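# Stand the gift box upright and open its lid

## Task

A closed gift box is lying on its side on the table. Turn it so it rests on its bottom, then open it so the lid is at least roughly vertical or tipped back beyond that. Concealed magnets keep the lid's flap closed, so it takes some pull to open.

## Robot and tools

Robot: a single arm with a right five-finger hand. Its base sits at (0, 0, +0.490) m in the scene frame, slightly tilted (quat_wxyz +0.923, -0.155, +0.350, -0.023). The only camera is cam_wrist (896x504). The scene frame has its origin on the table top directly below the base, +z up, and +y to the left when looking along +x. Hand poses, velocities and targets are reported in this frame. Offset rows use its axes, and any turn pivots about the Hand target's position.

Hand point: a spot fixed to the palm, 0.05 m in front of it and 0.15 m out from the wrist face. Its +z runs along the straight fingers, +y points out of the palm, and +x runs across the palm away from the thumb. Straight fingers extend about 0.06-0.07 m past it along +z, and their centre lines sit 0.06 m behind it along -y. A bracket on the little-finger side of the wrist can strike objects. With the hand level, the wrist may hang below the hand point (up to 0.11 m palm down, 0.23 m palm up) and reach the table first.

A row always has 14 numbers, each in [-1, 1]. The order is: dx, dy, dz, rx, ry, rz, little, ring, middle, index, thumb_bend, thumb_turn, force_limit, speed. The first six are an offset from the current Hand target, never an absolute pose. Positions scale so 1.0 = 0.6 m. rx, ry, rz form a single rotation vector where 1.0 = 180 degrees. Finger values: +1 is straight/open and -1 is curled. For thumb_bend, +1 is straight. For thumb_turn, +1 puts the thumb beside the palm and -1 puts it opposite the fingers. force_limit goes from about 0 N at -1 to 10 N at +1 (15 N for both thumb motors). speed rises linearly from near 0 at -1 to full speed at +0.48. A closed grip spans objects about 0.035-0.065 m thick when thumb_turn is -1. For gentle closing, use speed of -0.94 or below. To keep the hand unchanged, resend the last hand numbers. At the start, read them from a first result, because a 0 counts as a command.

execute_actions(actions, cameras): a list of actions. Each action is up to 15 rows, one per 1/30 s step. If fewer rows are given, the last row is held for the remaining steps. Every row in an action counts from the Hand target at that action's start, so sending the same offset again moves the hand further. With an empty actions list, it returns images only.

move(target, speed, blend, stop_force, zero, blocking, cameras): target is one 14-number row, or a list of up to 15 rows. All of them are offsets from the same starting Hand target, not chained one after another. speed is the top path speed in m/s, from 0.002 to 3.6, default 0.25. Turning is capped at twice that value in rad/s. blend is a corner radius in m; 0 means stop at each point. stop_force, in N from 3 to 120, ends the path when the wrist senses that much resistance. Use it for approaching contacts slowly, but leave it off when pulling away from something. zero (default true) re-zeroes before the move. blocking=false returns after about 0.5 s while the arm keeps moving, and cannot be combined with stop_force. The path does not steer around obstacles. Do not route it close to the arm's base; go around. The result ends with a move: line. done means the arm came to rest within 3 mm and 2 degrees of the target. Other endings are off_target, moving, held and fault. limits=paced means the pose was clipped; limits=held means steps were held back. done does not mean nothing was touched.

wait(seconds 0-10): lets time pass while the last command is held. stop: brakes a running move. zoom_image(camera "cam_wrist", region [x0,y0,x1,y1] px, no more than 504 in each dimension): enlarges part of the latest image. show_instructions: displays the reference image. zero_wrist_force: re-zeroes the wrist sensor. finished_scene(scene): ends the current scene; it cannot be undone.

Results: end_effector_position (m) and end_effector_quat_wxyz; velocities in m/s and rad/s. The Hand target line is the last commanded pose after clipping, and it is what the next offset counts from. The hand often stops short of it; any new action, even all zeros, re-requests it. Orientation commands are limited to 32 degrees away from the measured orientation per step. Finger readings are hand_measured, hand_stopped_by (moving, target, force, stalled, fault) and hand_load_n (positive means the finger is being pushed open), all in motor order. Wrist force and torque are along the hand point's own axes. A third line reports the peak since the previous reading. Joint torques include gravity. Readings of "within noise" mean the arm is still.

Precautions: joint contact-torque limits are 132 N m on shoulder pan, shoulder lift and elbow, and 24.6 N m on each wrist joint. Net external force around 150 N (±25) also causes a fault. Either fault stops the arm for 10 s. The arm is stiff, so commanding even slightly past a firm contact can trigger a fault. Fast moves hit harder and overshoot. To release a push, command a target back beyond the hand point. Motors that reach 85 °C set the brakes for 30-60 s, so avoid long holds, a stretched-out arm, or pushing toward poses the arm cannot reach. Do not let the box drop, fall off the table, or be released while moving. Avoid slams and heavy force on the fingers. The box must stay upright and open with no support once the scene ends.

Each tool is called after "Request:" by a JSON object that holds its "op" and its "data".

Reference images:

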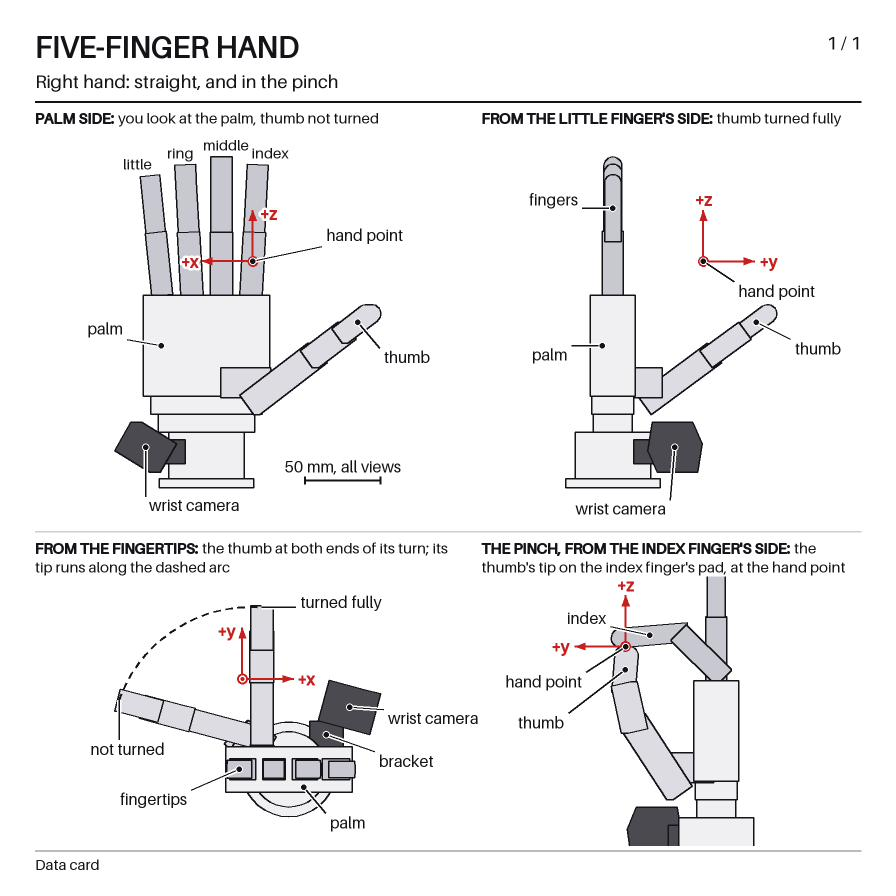

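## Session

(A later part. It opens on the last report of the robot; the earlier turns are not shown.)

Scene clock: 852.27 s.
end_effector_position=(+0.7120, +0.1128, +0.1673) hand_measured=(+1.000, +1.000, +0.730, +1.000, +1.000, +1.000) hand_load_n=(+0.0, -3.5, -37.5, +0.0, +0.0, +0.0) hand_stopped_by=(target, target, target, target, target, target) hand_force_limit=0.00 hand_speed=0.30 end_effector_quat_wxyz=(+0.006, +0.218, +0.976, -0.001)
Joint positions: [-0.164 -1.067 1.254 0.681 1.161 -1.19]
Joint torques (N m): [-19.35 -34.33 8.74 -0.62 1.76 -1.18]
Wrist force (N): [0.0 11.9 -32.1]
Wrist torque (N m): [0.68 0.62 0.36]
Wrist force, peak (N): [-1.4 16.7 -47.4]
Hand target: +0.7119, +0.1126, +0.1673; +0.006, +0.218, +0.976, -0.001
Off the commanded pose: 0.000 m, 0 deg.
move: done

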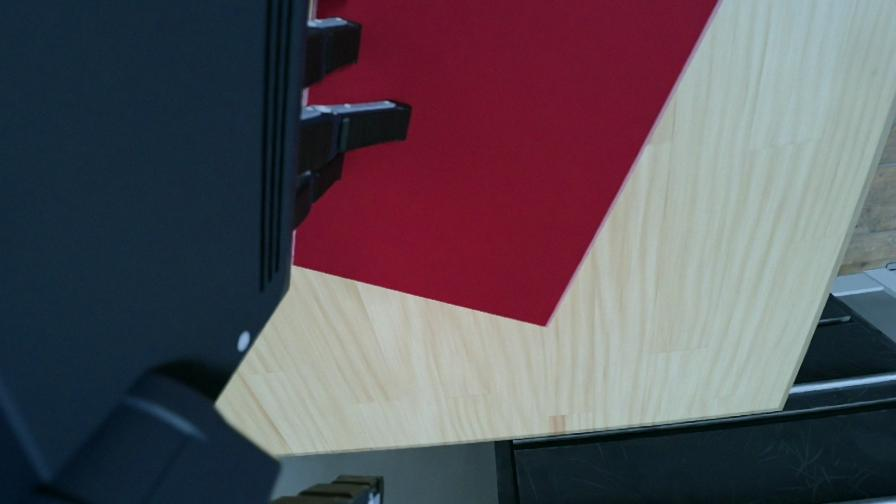

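Request:
{"op": "move", "data": {"target": [[0,0,0.1,0,0,0,1,1,1,1,1,1,0,0.3],[-0.1,-0.196,0.05,0,0,0,1,1,1,1,1,1,0,0.3]], "speed": 0.2, "blend": 0.01}}

Request:
{"op": "move", "data": {"target": [[0,0,0,0,0,0,-0.3,-0.3,-0.3,-0.3,1,1,0,0.2],[0,0,-0.2,0,0,0,-0.3,-0.3,-0.3,-0.3,1,1,0,0.2]], "speed": 0.12}}

Request:
{"op": "move", "data": {"target": [0,0,-0.08,0,0,0,-0.3,-0.3,-0.3,-0.3,1,1,0,0.2], "speed": 0.015, "stop_force": 3, "cameras": ["all"]}}

Scene clock: 860.10 s.
end_effector_position=(+0.6520, -0.0048, +0.1974) hand_measured=(+1.000, +1.000, +0.734, +1.000, +1.000, +1.000) hand_load_n=(+0.0, +0.0, +0.0, +0.5, -0.5, +0.0) hand_stopped_by=(target, target, target, target, target, target) hand_force_limit=0.00 hand_speed=0.30 end_effector_quat_wxyz=(+0.006, +0.218, +0.976, -0.001)
Joint positions: [-0.42 -1.119 1.487 0.608 1.006 -1.421]
Joint torques (N m): [-23.2 -28 3.32 0.38 -2.41 -1.29]
Wrist force (N): [0.3 -1.2 -0.1]
Wrist torque (N m): [-0.02 -0.03 -0.02]
Wrist force, peak (N): [-0.2 12.1 -32.3]
Hand target: +0.6519, -0.0050, +0.1973; +0.006, +0.218, +0.976, -0.001
Off the commanded pose: 0.000 m, 0 deg.
move: done

Scene clock: 862.47 s.
end_effector_position=(+0.6519, -0.0049, +0.0775) hand_measured=(-0.300, -0.300, -0.300, -0.300, +1.000, +1.000) hand_load_n=(+0.0, +0.0, +0.0, +0.0, +0.0, +0.0) hand_stopped_by=(target, target, target, target, target, target) hand_force_limit=0.00 hand_speed=0.20 end_effector_quat_wxyz=(+0.006, +0.218, +0.976, -0.001)
Joint positions: [-0.3 -0.885 1.328 0.476 1.076 -1.308]
Joint torques (N m): [-4.25 -31.83 -19.52 0.25 2.54 1.3]
Wrist force (N): [0.3 -0.9 -0.3]
Wrist torque (N m): [0.05 -0.01 -0.06]
Wrist force, peak (N): [0.7 -1.5 -0.4]
Hand target: +0.6519, -0.0050, +0.0773; +0.006, +0.218, +0.976, -0.001
Off the commanded pose: 0.000 m, 0 deg.
move: done

Scene clock: 866.00 s.
end_effector_position=(+0.6519, -0.0049, +0.0436) hand_measured=(-0.300, -0.300, -0.300, -0.300, +1.000, +1.000) hand_load_n=(+0.0, -0.5, +0.5, +0.0, +0.0, +0.0) hand_stopped_by=(target, target, target, target, target, target) hand_force_limit=0.00 hand_speed=0.20 end_effector_quat_wxyz=(+0.006, +0.218, +0.976, -0.001)
Joint positions: [-0.272 -0.814 1.267 0.455 1.093 -1.282]
Joint torques (N m): [-21.43 -50.01 4.72 2.66 -2.66 -1.19]
Wrist force (N): [1.3 -1.4 -3.1]
Wrist torque (N m): [0.16 0.11 0.00]
Wrist force, peak (N): [2.7 -5.2 -26.9]
Hand target: +0.6519, -0.0049, +0.0436; +0.006, +0.218, +0.976, -0.001 (not the last commanded pose)
Off the commanded pose: 0.014 m, 0 deg.
move: contact

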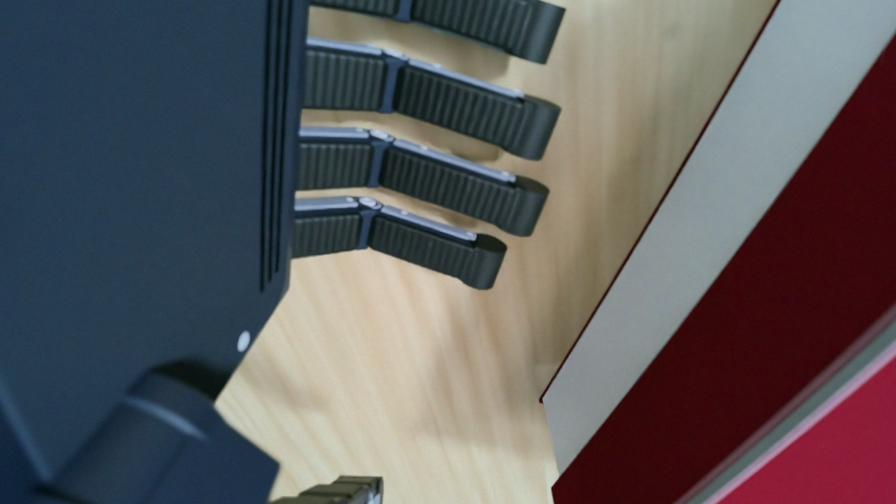

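Request:
{"op": "move", "data": {"target": [0,0,0.016,0,0,0,-0.3,-0.3,-0.3,-0.3,1,1,0,0.2], "speed": 0.05}}

Request:
{"op": "move", "data": {"target": [0.065,0.128,0,0,0,0,-0.3,-0.3,-0.3,-0.3,1,1,0,0.2], "speed": 0.03, "stop_force": 3, "cameras": ["all"]}}

Request:
{"op": "move", "data": {"target": [0.008,0.0157,0.03,0,0,0,-0.3,-0.3,-0.3,-0.3,1,1,0,0.2], "speed": 0.02, "cameras": ["all"]}}

Scene clock: 873.07 s.
end_effector_position=(+0.6519, -0.0049, +0.0531) hand_measured=(-0.300, -0.300, -0.300, -0.300, +1.000, +1.000) hand_load_n=(+0.0, +0.5, +0.0, +0.0, +0.0, +0.0) hand_stopped_by=(target, target, target, target, target, target) hand_force_limit=0.00 hand_speed=0.20 end_effector_quat_wxyz=(+0.006, +0.218, +0.976, -0.001)
Joint positions: [-0.279 -0.834 1.285 0.461 1.089 -1.289]
Joint torques (N m): [-23.01 -51.56 5.5 4.07 -2.75 -1.19]
Wrist force (N): [0.3 -1.0 -0.5]
Wrist torque (N m): [0.07 -0.01 0.05]
Wrist force, peak (N): [1.4 -1.3 -3.7]
Hand target: +0.6519, -0.0049, +0.0532; +0.006, +0.218, +0.976, -0.001
Off the commanded pose: 0.000 m, 0 deg.
move: done

Scene clock: 877.03 s.
end_effector_position=(+0.6909, +0.0719, +0.0532) hand_measured=(-0.300, -0.300, -0.300, -0.300, +1.000, +1.000) hand_load_n=(+0.0, +0.0, -1.0, +0.0, +0.0, +0.0) hand_stopped_by=(target, target, target, target, target, target) hand_force_limit=0.00 hand_speed=0.20 end_effector_quat_wxyz=(+0.006, +0.218, +0.976, -0.001)
Joint positions: [-0.152 -0.843 1.163 0.544 1.169 -1.18]
Joint torques (N m): [0.28 -35.24 -18.91 4.03 2.37 1.45]
Wrist force (N): [0.6 -1.8 -0.6]
Wrist torque (N m): [0.03 -0.08 -0.05]
Wrist force, peak (N): [0.8 -1.9 -0.6]
Hand target: +0.6909, +0.0719, +0.0532; +0.006, +0.218, +0.976, -0.001
Off the commanded pose: 0.000 m, 0 deg.
move: done

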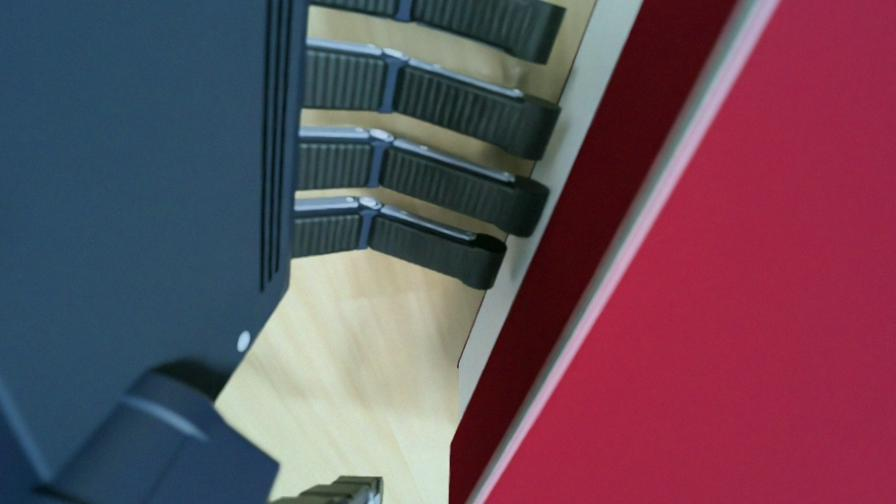

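Scene clock: 878.43 s.
end_effector_position=(+0.6957, +0.0812, +0.0711) hand_measured=(-0.300, -0.300, -0.300, -0.300, +1.000, +1.000) hand_load_n=(+0.0, +0.0, +1.5, +0.0, -0.5, +0.0) hand_stopped_by=(target, target, target, target, target, target) hand_force_limit=0.00 hand_speed=0.20 end_effector_quat_wxyz=(+0.006, +0.218, +0.976, -0.001)
Joint positions: [-0.149 -0.88 1.178 0.565 1.171 -1.177]
Joint torques (N m): [-0.15 -53.58 2.8 3.99 2.49 1.42]
Wrist force (N): [0.7 -1.1 0.8]
Wrist torque (N m): [0.08 -0.13 -0.01]
Wrist force, peak (N): [0.6 -1.8 -0.6]
Hand target: +0.6957, +0.0813, +0.0712; +0.006, +0.218, +0.976, -0.001
Off the commanded pose: 0.000 m, 0 deg.
move: done

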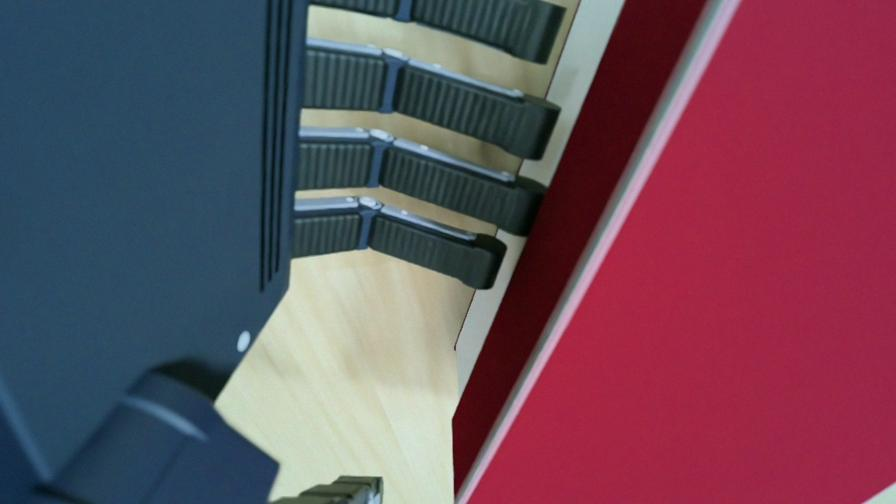

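Request:
{"op": "move", "data": {"target": [0.006,0.0117,0.02,0,0,0,-0.3,-0.3,-0.3,-0.3,1,1,0,0.2], "speed": 0.02, "cameras": ["all"]}}

Request:
{"op": "move", "data": {"target": [0.006,0.0117,0.02,0,0,0,-0.3,-0.3,-0.3,-0.3,1,1,0,0.2], "speed": 0.02, "cameras": ["all"]}}

Scene clock: 883.67 s.
end_effector_position=(+0.6993, +0.0882, +0.0831) hand_measured=(-0.300, -0.300, -0.300, -0.300, +1.000, +1.000) hand_load_n=(+0.0, +0.0, +1.0, +0.0, +0.0, +0.0) hand_stopped_by=(target, target, target, target, target, target) hand_force_limit=0.00 hand_speed=0.20 end_effector_quat_wxyz=(+0.006, +0.218, +0.976, -0.001)
Joint positions: [-0.145 -0.904 1.185 0.581 1.173 -1.174]
Joint torques (N m): [0.63 -55.47 1.78 4.07 2.31 1.43]
Wrist force (N): [0.9 -1.2 0.6]
Wrist torque (N m): [0.08 -0.14 -0.01]
Wrist force, peak (N): [0.6 -1.5 0.8]
Hand target: +0.6993, +0.0883, +0.0832; +0.006, +0.218, +0.976, -0.001
Off the commanded pose: 0.000 m, 0 deg.
move: done

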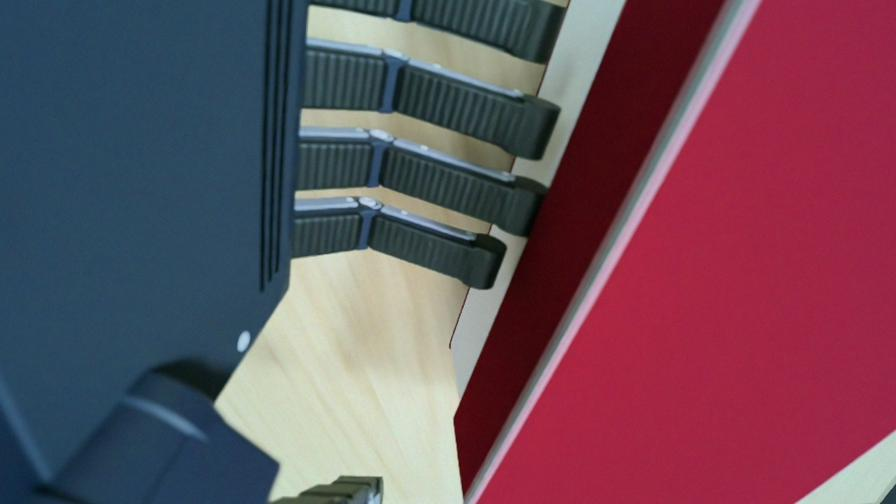

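Scene clock: 884.73 s.
end_effector_position=(+0.7029, +0.0952, +0.0951) hand_measured=(-0.300, -0.300, -0.300, -0.300, +1.000, +1.000) hand_load_n=(+0.0, +0.0, +1.5, +0.0, +0.0, +0.0) hand_stopped_by=(target, target, target, target, target, target) hand_force_limit=0.00 hand_speed=0.20 end_effector_quat_wxyz=(+0.006, +0.218, +0.976, -0.001)
Joint positions: [-0.142 -0.927 1.19 0.598 1.176 -1.172]
Joint torques (N m): [1.92 -52.48 1.84 3.84 2.55 1.13]
Wrist force (N): [0.9 -1.2 0.3]
Wrist torque (N m): [0.10 -0.14 0.00]
Wrist force, peak (N): [0.9 -1.4 0.7]
Hand target: +0.7029, +0.0953, +0.0952; +0.006, +0.218, +0.976, -0.001
Off the commanded pose: 0.000 m, 0 deg.
move: done

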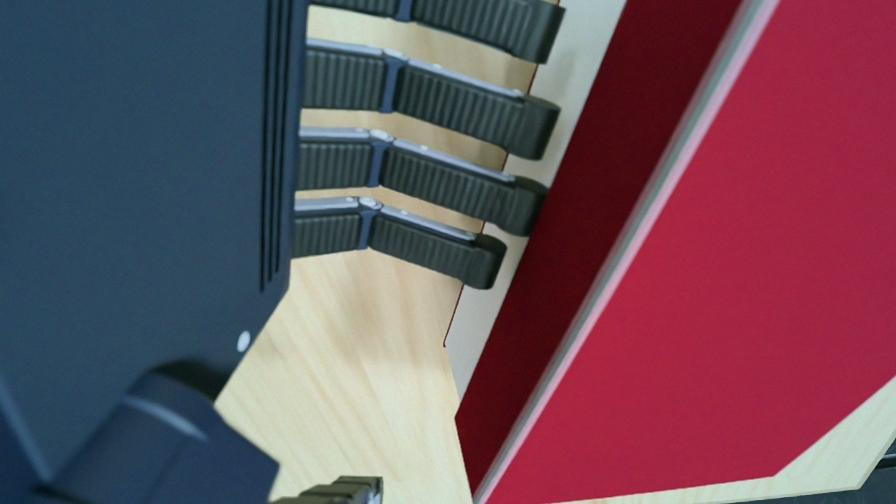

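Request:
{"op": "move", "data": {"target": [0.01,0.0196,0.03,0,0,0,-0.3,-0.3,-0.3,-0.3,1,1,0,0.2], "speed": 0.02, "cameras": ["all"]}}

Request:
{"op": "move", "data": {"target": [0.01,0.0196,0.03,0,0,0,-0.3,-0.3,-0.3,-0.3,1,1,0,0.2], "speed": 0.02, "cameras": ["all"]}}

Scene clock: 891.47 s.
end_effector_position=(+0.7089, +0.1070, +0.1131) hand_measured=(-0.300, -0.300, -0.300, -0.300, +1.000, +1.000) hand_load_n=(+0.0, +0.0, +1.0, +0.0, +0.0, +0.0) hand_stopped_by=(target, target, target, target, target, target) hand_force_limit=0.00 hand_speed=0.20 end_effector_quat_wxyz=(+0.006, +0.218, +0.976, -0.001)
Joint positions: [-0.135 -0.961 1.193 0.626 1.18 -1.165]
Joint torques (N m): [2.94 -54.52 2.02 4.11 2.56 1.36]
Wrist force (N): [0.9 -0.9 0.4]
Wrist torque (N m): [0.12 -0.15 0.01]
Wrist force, peak (N): [0.9 -1.5 0.4]
Hand target: +0.7089, +0.1071, +0.1132; +0.006, +0.218, +0.976, -0.001
Off the commanded pose: 0.000 m, 0 deg.
move: done

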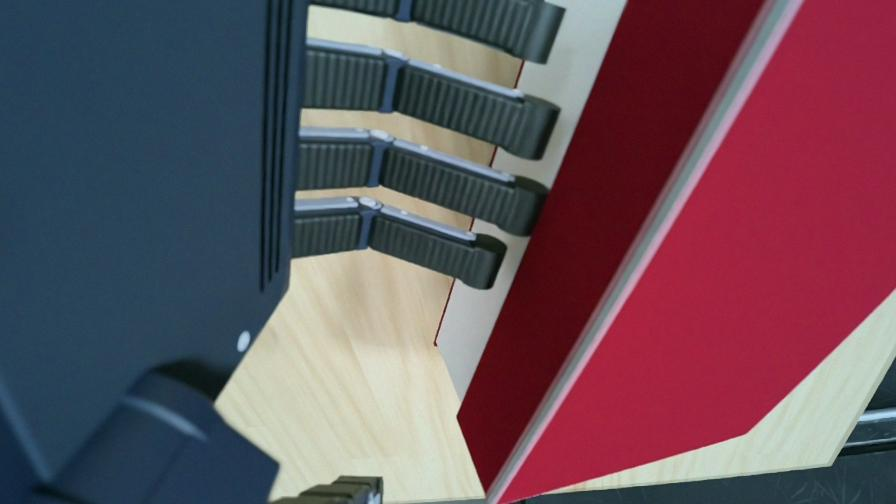

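Scene clock: 892.90 s.
end_effector_position=(+0.7148, +0.1187, +0.1310) hand_measured=(-0.300, -0.300, -0.300, -0.300, +1.000, +1.000) hand_load_n=(+0.0, +0.0, +1.0, +0.0, -0.5, +0.0) hand_stopped_by=(target, target, target, target, target, target) hand_force_limit=0.00 hand_speed=0.20 end_effector_quat_wxyz=(+0.006, +0.218, +0.976, -0.001)
Joint positions: [-0.127 -0.993 1.193 0.656 1.185 -1.159]
Joint torques (N m): [3.22 -55.42 -21.53 4.11 2.58 1.42]
Wrist force (N): [0.9 -0.9 0.2]
Wrist torque (N m): [0.12 -0.13 0.00]
Wrist force, peak (N): [0.8 -1.5 0.2]
Hand target: +0.7149, +0.1188, +0.1312; +0.006, +0.218, +0.976, -0.001
Off the commanded pose: 0.000 m, 0 deg.
move: done

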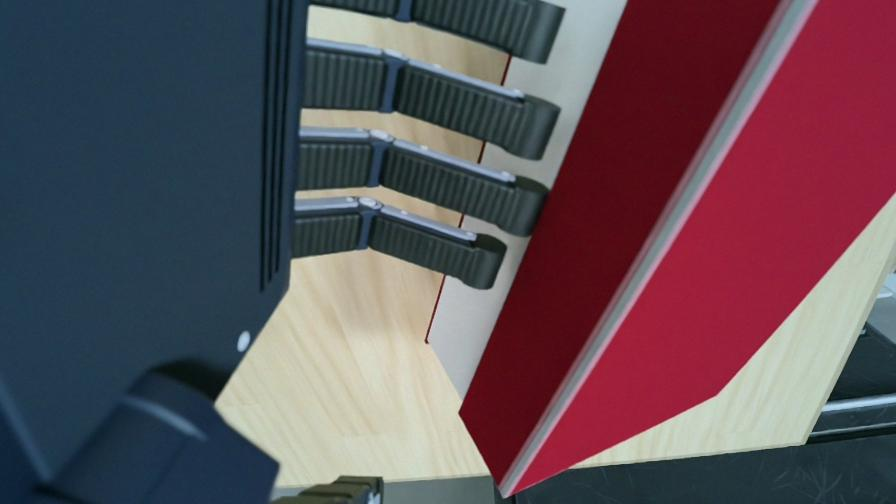

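Request:
{"op": "move", "data": {"target": [0.012,0.0235,0.05,0,0,0,-0.3,-0.3,-0.3,-0.3,1,1,0,0.2], "speed": 0.025, "cameras": ["all"]}}

Request:
{"op": "move", "data": {"target": [0.014,0.0275,0.045,0,0,0,-0.3,-0.3,-0.3,-0.3,1,1,0,0.2], "speed": 0.025, "cameras": ["all"]}}

Scene clock: 899.97 s.
end_effector_position=(+0.7221, +0.1328, +0.1610) hand_measured=(-0.300, -0.300, -0.300, -0.300, +1.000, +1.000) hand_load_n=(+0.0, +0.0, +0.0, +0.0, +0.0, +0.0) hand_stopped_by=(target, target, target, target, target, target) hand_force_limit=0.00 hand_speed=0.20 end_effector_quat_wxyz=(+0.006, +0.218, +0.976, -0.001) end_effector_velocity=(+0.000, +0.001, +0.002) end_effector_angular_velocity=(+0.000, +0.001, -0.001)
Joint positions: [-0.123 -1.045 1.199 0.702 1.188 -1.156]
Joint velocities: [0 -0.003 0 0.005 0.001 0]
Joint torques (N m): [3.49 -55.22 0.2 3.95 2.54 1.43]
Wrist force (N): [0.3 -1.3 -0.2]
Wrist torque (N m): [0.10 -0.04 -0.04]
Wrist force, peak (N): [0.7 -1.6 -0.1]
Hand target: +0.7221, +0.1329, +0.1612; +0.006, +0.218, +0.976, -0.001
Off the commanded pose: 0.000 m, 0 deg.
move: done

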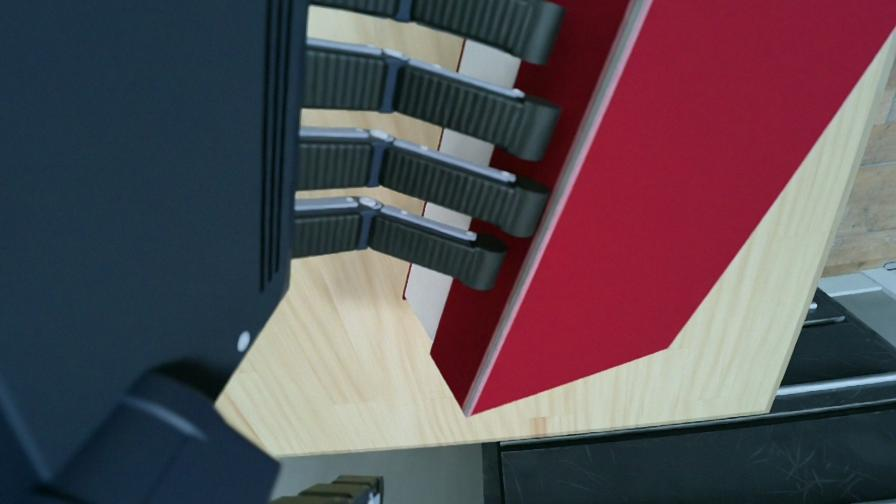

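Scene clock: 901.67 s.
end_effector_position=(+0.7305, +0.1493, +0.1881) hand_measured=(-0.300, -0.300, -0.300, -0.300, +1.000, +1.000) hand_load_n=(+0.0, +0.0, +0.0, +0.0, +0.0, +0.0) hand_stopped_by=(target, target, target, target, target, target) hand_force_limit=0.00 hand_speed=0.20 end_effector_quat_wxyz=(+0.006, +0.218, +0.976, -0.001)
Joint positions: [-0.113 -1.088 1.188 0.752 1.195 -1.148]
Joint torques (N m): [3.83 -54.8 -22.58 4.03 2.54 1.59]
Wrist force (N): [0.3 -0.7 0.1]
Wrist torque (N m): [0.08 -0.04 -0.02]
Wrist force, peak (N): [0.2 -1.6 -0.3]
Hand target: +0.7305, +0.1494, +0.1882; +0.006, +0.218, +0.976, -0.001
Off the commanded pose: 0.000 m, 0 deg.
move: done

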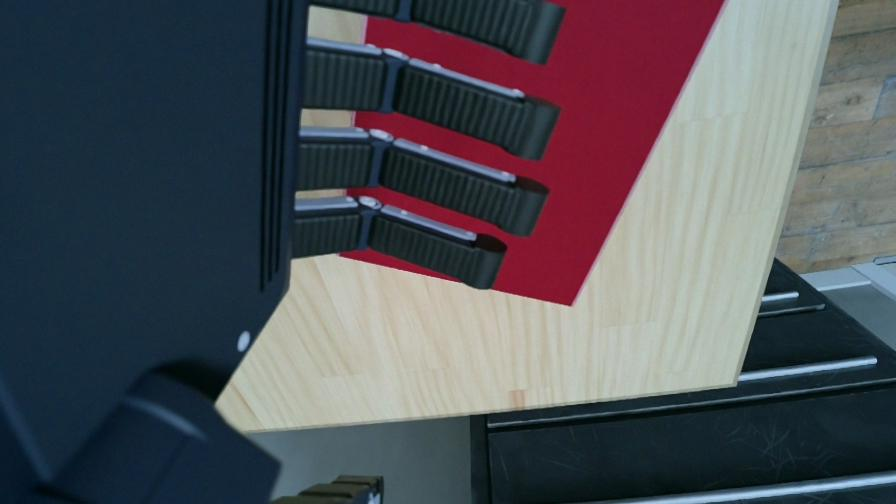

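Request:
{"op": "move", "data": {"target": [[-0.083,-0.163,0,0,0,0,-0.3,-0.3,-0.3,-0.3,1,1,0,0.2],[-0.083,-0.163,-0.225,0,0,0,-0.3,-0.3,-0.3,-0.3,1,1,0,0.2]], "speed": 0.2}}

Request:
{"op": "move", "data": {"target": [0.055,0.108,0,0,0,0,-0.3,-0.3,-0.3,-0.3,1,1,0,0.2], "speed": 0.03, "stop_force": 3, "cameras": ["all"]}}

Scene clock: 930.33 s.
end_effector_position=(+0.6807, +0.0516, +0.0534) hand_measured=(-0.300, -0.300, -0.300, -0.300, +1.000, +1.000) hand_load_n=(+0.5, +0.0, +0.0, +0.0, +0.0, +0.0) hand_stopped_by=(target, target, target, target, target, target) hand_force_limit=0.00 hand_speed=0.20 end_effector_quat_wxyz=(+0.006, +0.218, +0.976, -0.001)
Joint positions: [-0.185 -0.845 1.201 0.519 1.148 -1.207]
Joint torques (N m): [0.4 -34.17 -17.03 4.23 2.61 1.34]
Wrist force (N): [0.8 -0.9 -0.1]
Wrist torque (N m): [0.07 -0.13 -0.01]
Wrist force, peak (N): [0.0 -2.0 -0.2]
Hand target: +0.6807, +0.0516, +0.0532; +0.006, +0.218, +0.976, -0.001
Off the commanded pose: 0.000 m, 0 deg.
move: done

Scene clock: 933.87 s.
end_effector_position=(+0.7137, +0.1164, +0.0532) hand_measured=(-0.300, -0.300, -0.300, -0.300, +1.000, +1.000) hand_load_n=(+0.0, +0.0, -1.0, +0.0, +0.0, +0.0) hand_stopped_by=(target, target, target, target, target, target) hand_force_limit=0.00 hand_speed=0.20 end_effector_quat_wxyz=(+0.006, +0.218, +0.976, -0.001)
Joint positions: [-0.08 -0.829 1.062 0.609 1.216 -1.122]
Joint torques (N m): [2.33 -36.74 -20.5 4.03 2.48 1.46]
Wrist force (N): [0.4 -1.6 -0.4]
Wrist torque (N m): [0.03 -0.05 -0.05]
Wrist force, peak (N): [0.8 -1.8 -0.6]
Hand target: +0.7137, +0.1164, +0.0532; +0.006, +0.218, +0.976, -0.001
Off the commanded pose: 0.000 m, 0 deg.
move: done

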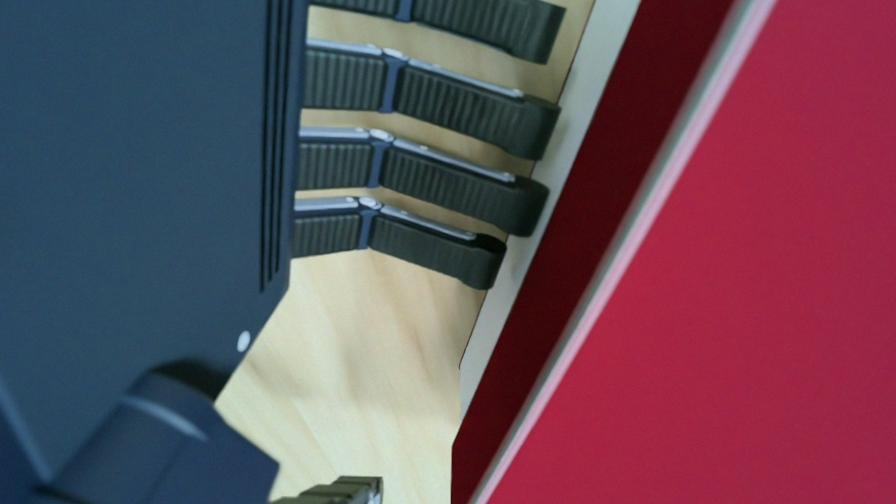

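Request:
{"op": "move", "data": {"target": [[0.014,0.0274,0.05,0,0,0,-0.3,-0.3,-0.3,-0.3,1,1,0,0.2],[0.04,0.0782,0.13,0,0,0,-0.3,-0.3,-0.3,-0.3,1,1,0,0.2]], "speed": 0.025, "blend": 0.005, "cameras": ["all"]}}

Request:
{"op": "move", "data": {"target": [0.042,0.082,-0.003,0,0,0,-0.3,-0.3,-0.3,-0.3,1,1,0,0.2], "speed": 1.0, "cameras": ["all"]}}

Scene clock: 944.63 s.
end_effector_position=(+0.7376, +0.1632, +0.1310) hand_measured=(-0.300, -0.300, -0.300, -0.300, +1.000, +1.000) hand_load_n=(+0.0, +0.0, +1.0, +0.0, +0.0, +0.0) hand_stopped_by=(target, target, target, target, target, target) hand_force_limit=0.00 hand_speed=0.20 end_effector_quat_wxyz=(+0.006, +0.218, +0.976, -0.001)
Joint positions: [-0.051 -0.964 1.074 0.725 1.236 -1.099]
Joint torques (N m): [4.28 -57.32 -22.92 4 2.43 1.18]
Wrist force (N): [0.6 -1.0 0.5]
Wrist torque (N m): [0.05 -0.07 -0.05]
Wrist force, peak (N): [0.9 -1.8 -0.6]
Hand target: +0.7377, +0.1634, +0.1312; +0.006, +0.218, +0.976, -0.001
Off the commanded pose: 0.000 m, 0 deg.
move: done

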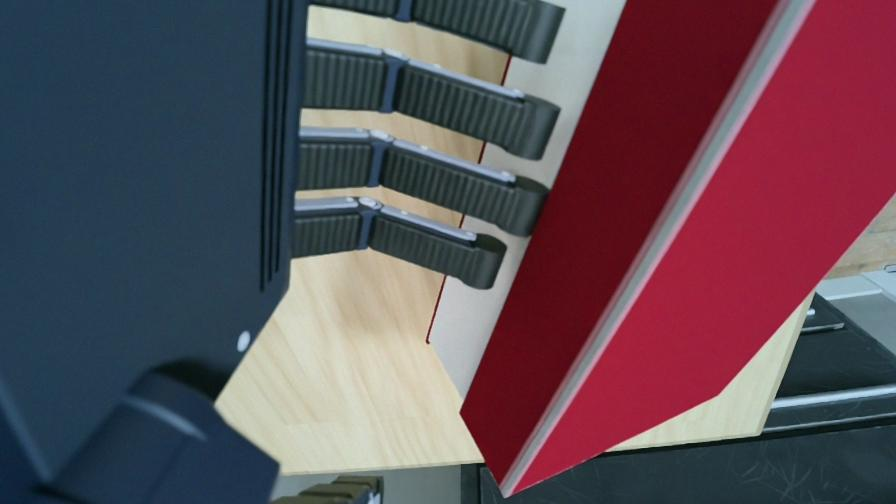

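Scene clock: 945.80 s.
end_effector_position=(+0.7629, +0.2125, +0.1295) hand_measured=(-0.300, -0.300, -0.300, -0.300, +1.000, +1.000) hand_load_n=(+0.5, +0.0, +0.5, +0.5, +0.0, +0.0) hand_stopped_by=(target, target, target, target, target, target) hand_force_limit=0.00 hand_speed=0.20 end_effector_quat_wxyz=(+0.006, +0.218, +0.976, -0.001)
Joint positions: [0.029 -0.908 0.905 0.819 1.29 -1.037]
Joint torques (N m): [6.75 -40.81 -24.31 3.98 2.39 1.31]
Wrist force (N): [0.3 -1.7 0.2]
Wrist torque (N m): [-0.01 -0.03 -0.07]
Wrist force, peak (N): [0.5 -2.2 0.1]
Hand target: +0.7629, +0.2126, +0.1294; +0.006, +0.218, +0.976, -0.001
Off the commanded pose: 0.000 m, 0 deg.
move: done

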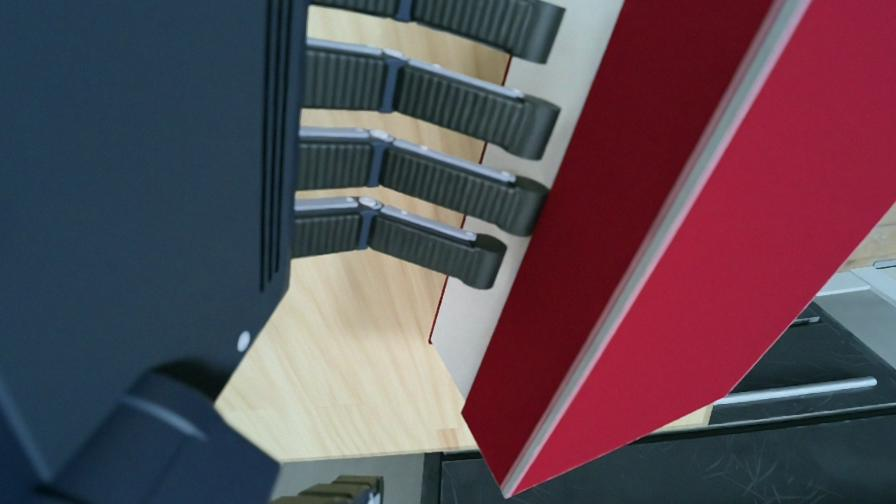

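Request:
{"op": "move", "data": {"target": [0,0,0,0,0,0,-0.5,-0.5,-0.5,-0.5,1,1,0,-0.75], "cameras": ["all"]}}

Request:
{"op": "zoom_image", "data": {"camera": "cam_wrist", "region": [300, 0, 700, 420]}}

Scene clock: 980.10 s.
end_effector_position=(+0.7629, +0.2126, +0.1294) hand_measured=(-0.500, -0.500, -0.500, -0.500, +1.000, +1.000) hand_load_n=(+0.0, +0.0, +0.0, +0.0, +0.0, +0.0) hand_stopped_by=(target, target, target, target, target, target) hand_force_limit=0.00 hand_speed=-0.75 end_effector_quat_wxyz=(+0.006, +0.218, +0.976, -0.001)
Joint positions: [0.029 -0.908 0.904 0.82 1.29 -1.037]
Joint torques (N m): [4.24 -42.36 -23.5 3.57 1.56 1.21]
Wrist force (N): [0.2 -0.8 0.1]
Wrist torque (N m): [0.03 -0.02 -0.05]
Wrist force, peak (N): [0.2 -1.7 0.3]
Hand target: +0.7629, +0.2126, +0.1294; +0.006, +0.218, +0.976, -0.001
Off the commanded pose: 0.000 m, 0 deg.
move: done

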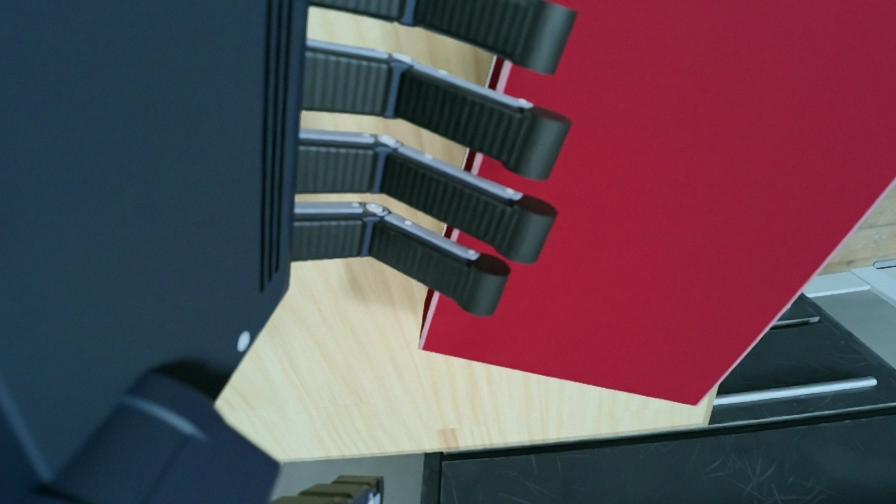

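Scaled by 1.200 from the camera's 896x504 image, which has a finer 1280x720 frame.

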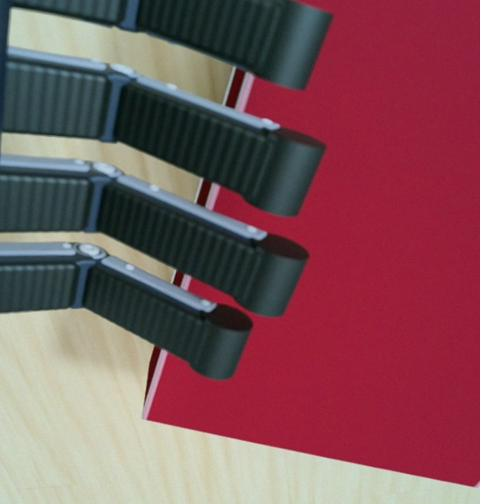

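Request:
{"op": "move", "data": {"target": [[0,0,0.17,0,0,0,1,1,1,1,1,1,0,0.3],[0.056,0.11,0.17,0,0,0,1,1,1,1,1,1,0,0.3],[0.056,0.11,0.083,0,0,0,1,1,1,1,1,1,0,0.3]], "speed": 0.2, "blend": 0.005}}

Request:
{"op": "move", "data": {"target": [0,0,-0.05,0,0,0,1,1,1,1,1,1,0,0.3], "speed": 0.01, "stop_force": 4, "cameras": ["all"]}}

Scene clock: 1000.33 s.
end_effector_position=(+0.7965, +0.2785, +0.1793) hand_measured=(+1.000, +1.000, +1.000, +1.000, +1.000, +1.000) hand_load_n=(+0.0, +0.0, +0.0, +0.0, +0.0, +0.0) hand_stopped_by=(target, target, target, target, target, target) hand_force_limit=0.00 hand_speed=0.30 end_effector_quat_wxyz=(+0.006, +0.218, +0.976, -0.001)
Joint positions: [0.11 -0.894 0.684 1.01 1.346 -0.977]
Joint torques (N m): [8.61 -43.69 -26.84 3.96 2.56 1.39]
Wrist force (N): [0.7 -1.2 0.5]
Wrist torque (N m): [-0.10 -0.08 -0.05]
Wrist force, peak (N): [0.7 -1.1 1.2]
Hand target: +0.7965, +0.2786, +0.1792; +0.006, +0.218, +0.976, -0.001
Off the commanded pose: 0.000 m, 0 deg.
move: done

Scene clock: 1002.20 s.
end_effector_position=(+0.7965, +0.2786, +0.1732) hand_measured=(+1.000, +1.000, +1.000, +1.000, +1.000, +1.000) hand_load_n=(+0.0, +0.0, +0.5, +0.0, +0.0, +0.0) hand_stopped_by=(target, target, target, target, target, target) hand_force_limit=0.00 hand_speed=0.30 end_effector_quat_wxyz=(+0.006, +0.218, +0.976, -0.001)
Joint positions: [0.112 -0.881 0.674 1.007 1.348 -0.975]
Joint torques (N m): [-10.94 -60.81 -4.21 3.35 -2.67 -0.99]
Wrist force (N): [0.9 -1.8 -2.3]
Wrist torque (N m): [0.16 -0.01 -0.05]
Wrist force, peak (N): [0.7 -1.5 -8.4]
Hand target: +0.7965, +0.2785, +0.1732; +0.006, +0.218, +0.976, -0.001 (not the last commanded pose)
Off the commanded pose: 0.024 m, 0 deg.
move: contact

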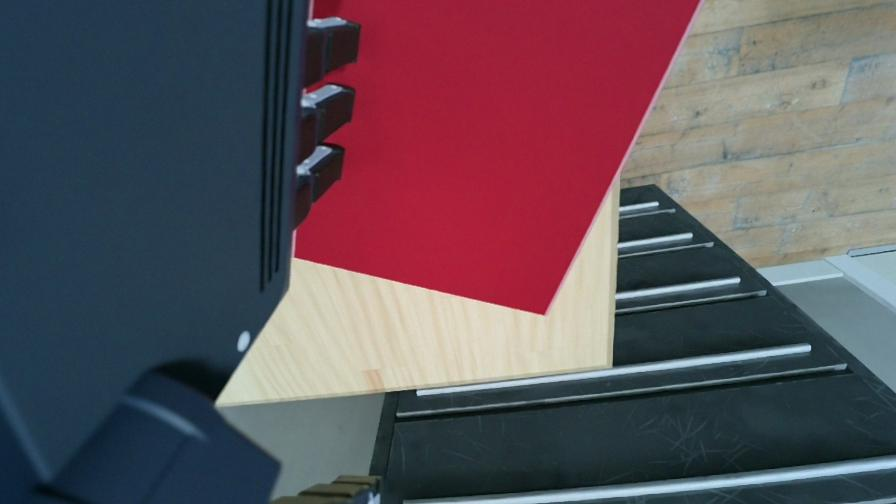

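Request:
{"op": "move", "data": {"target": [-0.166,-0.327,-0.004,0,0,0,1,1,1,1,1,1,0,0.3], "speed": 0.1, "cameras": ["all"]}}

Scene clock: 1009.63 s.
end_effector_position=(+0.6970, +0.0825, +0.1708) hand_measured=(+1.000, +1.000, +1.000, +1.000, +1.000, +1.000) hand_load_n=(+0.0, +0.5, +0.0, +0.0, +0.0, +0.0) hand_stopped_by=(target, target, target, target, target, target) hand_force_limit=0.00 hand_speed=0.30 end_effector_quat_wxyz=(+0.006, +0.218, +0.976, -0.001)
Joint positions: [-0.223 -1.082 1.321 0.649 1.123 -1.24]
Joint torques (N m): [-17.6 -51.84 0.67 0.17 -2.71 -1.32]
Wrist force (N): [0.6 -0.7 0.0]
Wrist torque (N m): [0.06 -0.06 0.06]
Wrist force, peak (N): [0.8 -2.2 -2.4]
Hand target: +0.6969, +0.0823, +0.1708; +0.006, +0.218, +0.976, -0.001
Off the commanded pose: 0.000 m, 0 deg.
move: done

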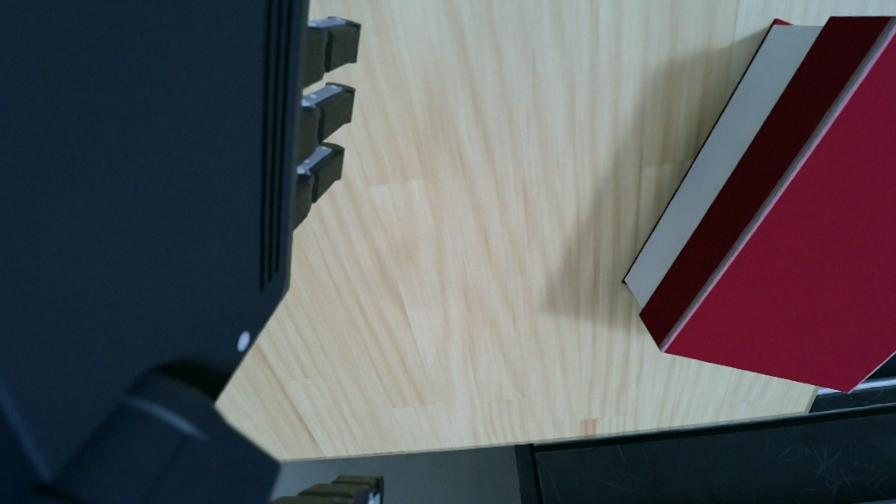

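Request:
{"op": "move", "data": {"target": [[0,0,0.1,0,0,0,1,1,1,1,1,1,0,0.3],[0.193,0.379,0.1,0,0,0,1,1,1,1,1,1,0,0.3],[0.193,0.379,0.014,0,0,0,1,1,1,1,1,1,0,0.3]], "speed": 0.2, "blend": 0.005}}

Request:
{"op": "move", "data": {"target": [0,0,-0.05,0,0,0,1,1,1,1,1,1,0,0.3], "speed": 0.01, "stop_force": 5, "cameras": ["all"]}}

Scene clock: 1018.10 s.
end_effector_position=(+0.8127, +0.3097, +0.1793) hand_measured=(+1.000, +1.000, +1.000, +1.000, +1.000, +1.000) hand_load_n=(+0.0, +0.0, +0.0, +0.0, +0.0, +0.0) hand_stopped_by=(target, target, target, target, target, target) hand_force_limit=0.00 hand_speed=0.30 end_effector_quat_wxyz=(+0.006, +0.218, +0.976, -0.001)
Joint positions: [0.156 -0.801 0.471 1.123 1.378 -0.942]
Joint torques (N m): [8.73 -44.94 -27.87 4.09 2.58 -0.87]
Wrist force (N): [0.5 -0.7 0.2]
Wrist torque (N m): [0.00 -0.04 -0.04]
Wrist force, peak (N): [0.2 -2.0 -1.0]
Hand target: +0.8127, +0.3097, +0.1792; +0.006, +0.218, +0.976, -0.001
Off the commanded pose: 0.000 m, 0 deg.
move: done

Scene clock: 1020.03 s.
end_effector_position=(+0.8127, +0.3097, +0.1733) hand_measured=(+1.000, +1.000, +1.000, +1.000, +1.000, +1.000) hand_load_n=(+0.0, +0.0, +0.5, +0.0, +0.0, +0.0) hand_stopped_by=(target, target, target, target, target, target) hand_force_limit=0.00 hand_speed=0.30 end_effector_quat_wxyz=(+0.006, +0.218, +0.976, -0.001)
Joint positions: [0.158 -0.787 0.457 1.123 1.38 -0.941]
Joint torques (N m): [-9.65 -62.04 -4.64 1.37 -2.68 -0.88]
Wrist force (N): [0.2 -1.8 -2.9]
Wrist torque (N m): [0.18 0.03 -0.09]
Wrist force, peak (N): [1.5 -2.1 -10.5]
Hand target: +0.8127, +0.3097, +0.1733; +0.006, +0.218, +0.976, -0.001 (not the last commanded pose)
Off the commanded pose: 0.024 m, 0 deg.
move: contact

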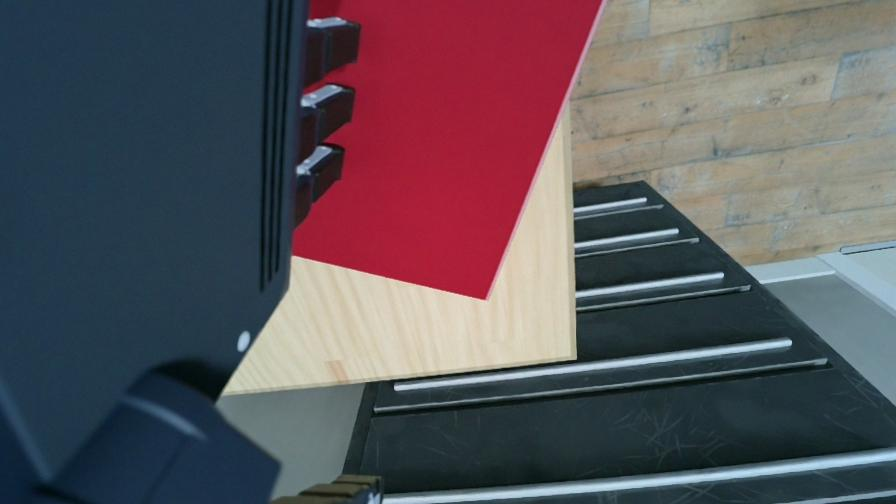

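Request:
{"op": "move", "data": {"target": [[0,0,-0.005,0,0,0,1,1,1,1,1,1,0,0.3],[-0.159,-0.312,-0.007,0,0,0,1,1,1,1,1,1,0,0.3]], "speed": 0.08, "blend": 0.001, "cameras": ["all"]}}

Scene clock: 1026.47 s.
end_effector_position=(+0.7174, +0.1227, +0.1691) hand_measured=(+1.000, +1.000, +0.798, +1.000, +1.000, +1.000) hand_load_n=(+0.0, +0.0, -37.0, +0.0, +0.0, +0.0) hand_stopped_by=(target, target, target, target, target, target) hand_force_limit=0.00 hand_speed=0.30 end_effector_quat_wxyz=(+0.006, +0.218, +0.976, -0.001)
Joint positions: [-0.148 -1.066 1.232 0.696 1.172 -1.176]
Joint torques (N m): [-21.52 -35.88 8.41 -0.71 0.91 -1.27]
Wrist force (N): [-0.1 11.3 -30.1]
Wrist torque (N m): [0.72 0.52 0.36]
Wrist force, peak (N): [-0.1 17.6 -37.9]
Hand target: +0.7173, +0.1225, +0.1691; +0.006, +0.218, +0.976, -0.001
Off the commanded pose: 0.000 m, 0 deg.
move: done

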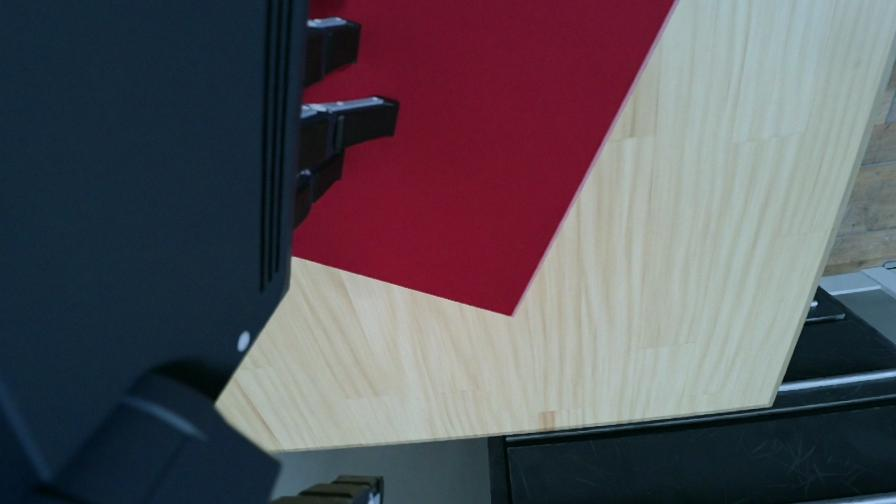

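Request:
{"op": "move", "data": {"target": [[0,0,0.1,0,0,0,1,1,1,1,1,1,0,0.3],[-0.12,-0.236,0.1,-0.074,0.038,0,1,1,1,1,1,1,0,0.3]], "speed": 0.2, "blend": 0.005}}

Request:
{"op": "move", "data": {"target": [[0,0,0,0,0,0,-0.65,-0.65,-0.65,-0.65,1,1,0,0.2],[0,0,-0.28,0,0,0,-0.65,-0.65,-0.65,-0.65,1,1,0,0.2]], "speed": 0.15}}

Request:
{"op": "move", "data": {"target": [0,0,-0.08,0,0,0,-0.65,-0.65,-0.65,-0.65,1,1,0,0.2], "speed": 0.015, "stop_force": 3, "cameras": ["all"]}}

Scene clock: 1032.83 s.
end_effector_position=(+0.6454, -0.0188, +0.2291) hand_measured=(+1.000, +1.000, +0.802, +1.000, +1.000, +1.000) hand_load_n=(+0.0, +0.0, +0.0, +0.0, +0.0, +0.0) hand_stopped_by=(target, target, target, target, target, target) hand_force_limit=0.00 hand_speed=0.30 end_effector_quat_wxyz=(-0.026, +0.215, +0.968, -0.127)
Joint positions: [-0.372 -1.193 1.455 0.751 1.288 -1.403]
Joint torques (N m): [-19.78 -28.28 1.72 0.26 3.23 -1.44]
Wrist force (N): [0.0 -0.6 0.1]
Wrist torque (N m): [-0.02 0.00 -0.03]
Wrist force, peak (N): [0.0 11.3 -30.5]
Hand target: +0.6453, -0.0191, +0.2291; -0.026, +0.215, +0.968, -0.127
Off the commanded pose: 0.000 m, 0 deg.
move: done

Scene clock: 1035.47 s.
end_effector_position=(+0.6453, -0.0191, +0.0613) hand_measured=(-0.650, -0.650, -0.650, -0.650, +1.000, +1.000) hand_load_n=(+0.0, +0.0, +0.0, +0.0, +0.0, +0.0) hand_stopped_by=(target, target, target, target, target, target) hand_force_limit=0.00 hand_speed=0.20 end_effector_quat_wxyz=(-0.026, +0.215, +0.968, -0.127)
Joint positions: [-0.215 -0.856 1.232 0.606 1.373 -1.267]
Joint torques (N m): [-2.56 -33.09 -19.28 4.05 2.99 1.55]
Wrist force (N): [0.7 -0.6 0.0]
Wrist torque (N m): [0.06 -0.11 -0.01]
Wrist force, peak (N): [0.2 -1.3 -0.5]
Hand target: +0.6453, -0.0191, +0.0611; -0.026, +0.215, +0.968, -0.127
Off the commanded pose: 0.000 m, 0 deg.
move: done

Scene clock: 1038.93 s.
end_effector_position=(+0.6453, -0.0191, +0.0282) hand_measured=(-0.650, -0.650, -0.650, -0.650, +1.000, +1.000) hand_load_n=(+0.0, -0.5, +0.0, -0.5, +0.0, +0.0) hand_stopped_by=(target, target, target, target, target, target) hand_force_limit=0.00 hand_speed=0.20 end_effector_quat_wxyz=(-0.026, +0.215, +0.968, -0.127)
Joint positions: [-0.191 -0.784 1.165 0.596 1.387 -1.246]
Joint torques (N m): [-21.27 -52.07 3.83 2.42 -2 -1.27]
Wrist force (N): [1.4 -1.9 -2.8]
Wrist torque (N m): [0.11 -0.01 -0.02]
Wrist force, peak (N): [5.0 -9.7 -27.6]
Hand target: +0.6453, -0.0191, +0.0282; -0.026, +0.215, +0.968, -0.127 (not the last commanded pose)
Off the commanded pose: 0.015 m, 0 deg.
move: contact

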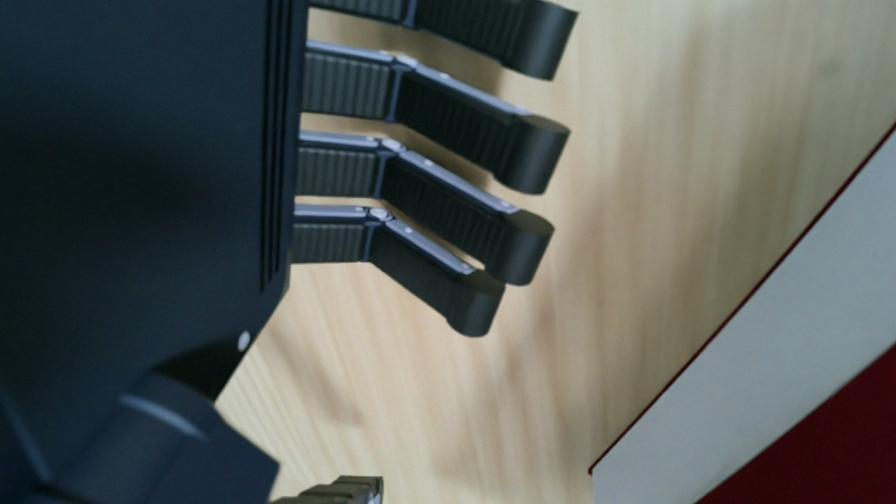

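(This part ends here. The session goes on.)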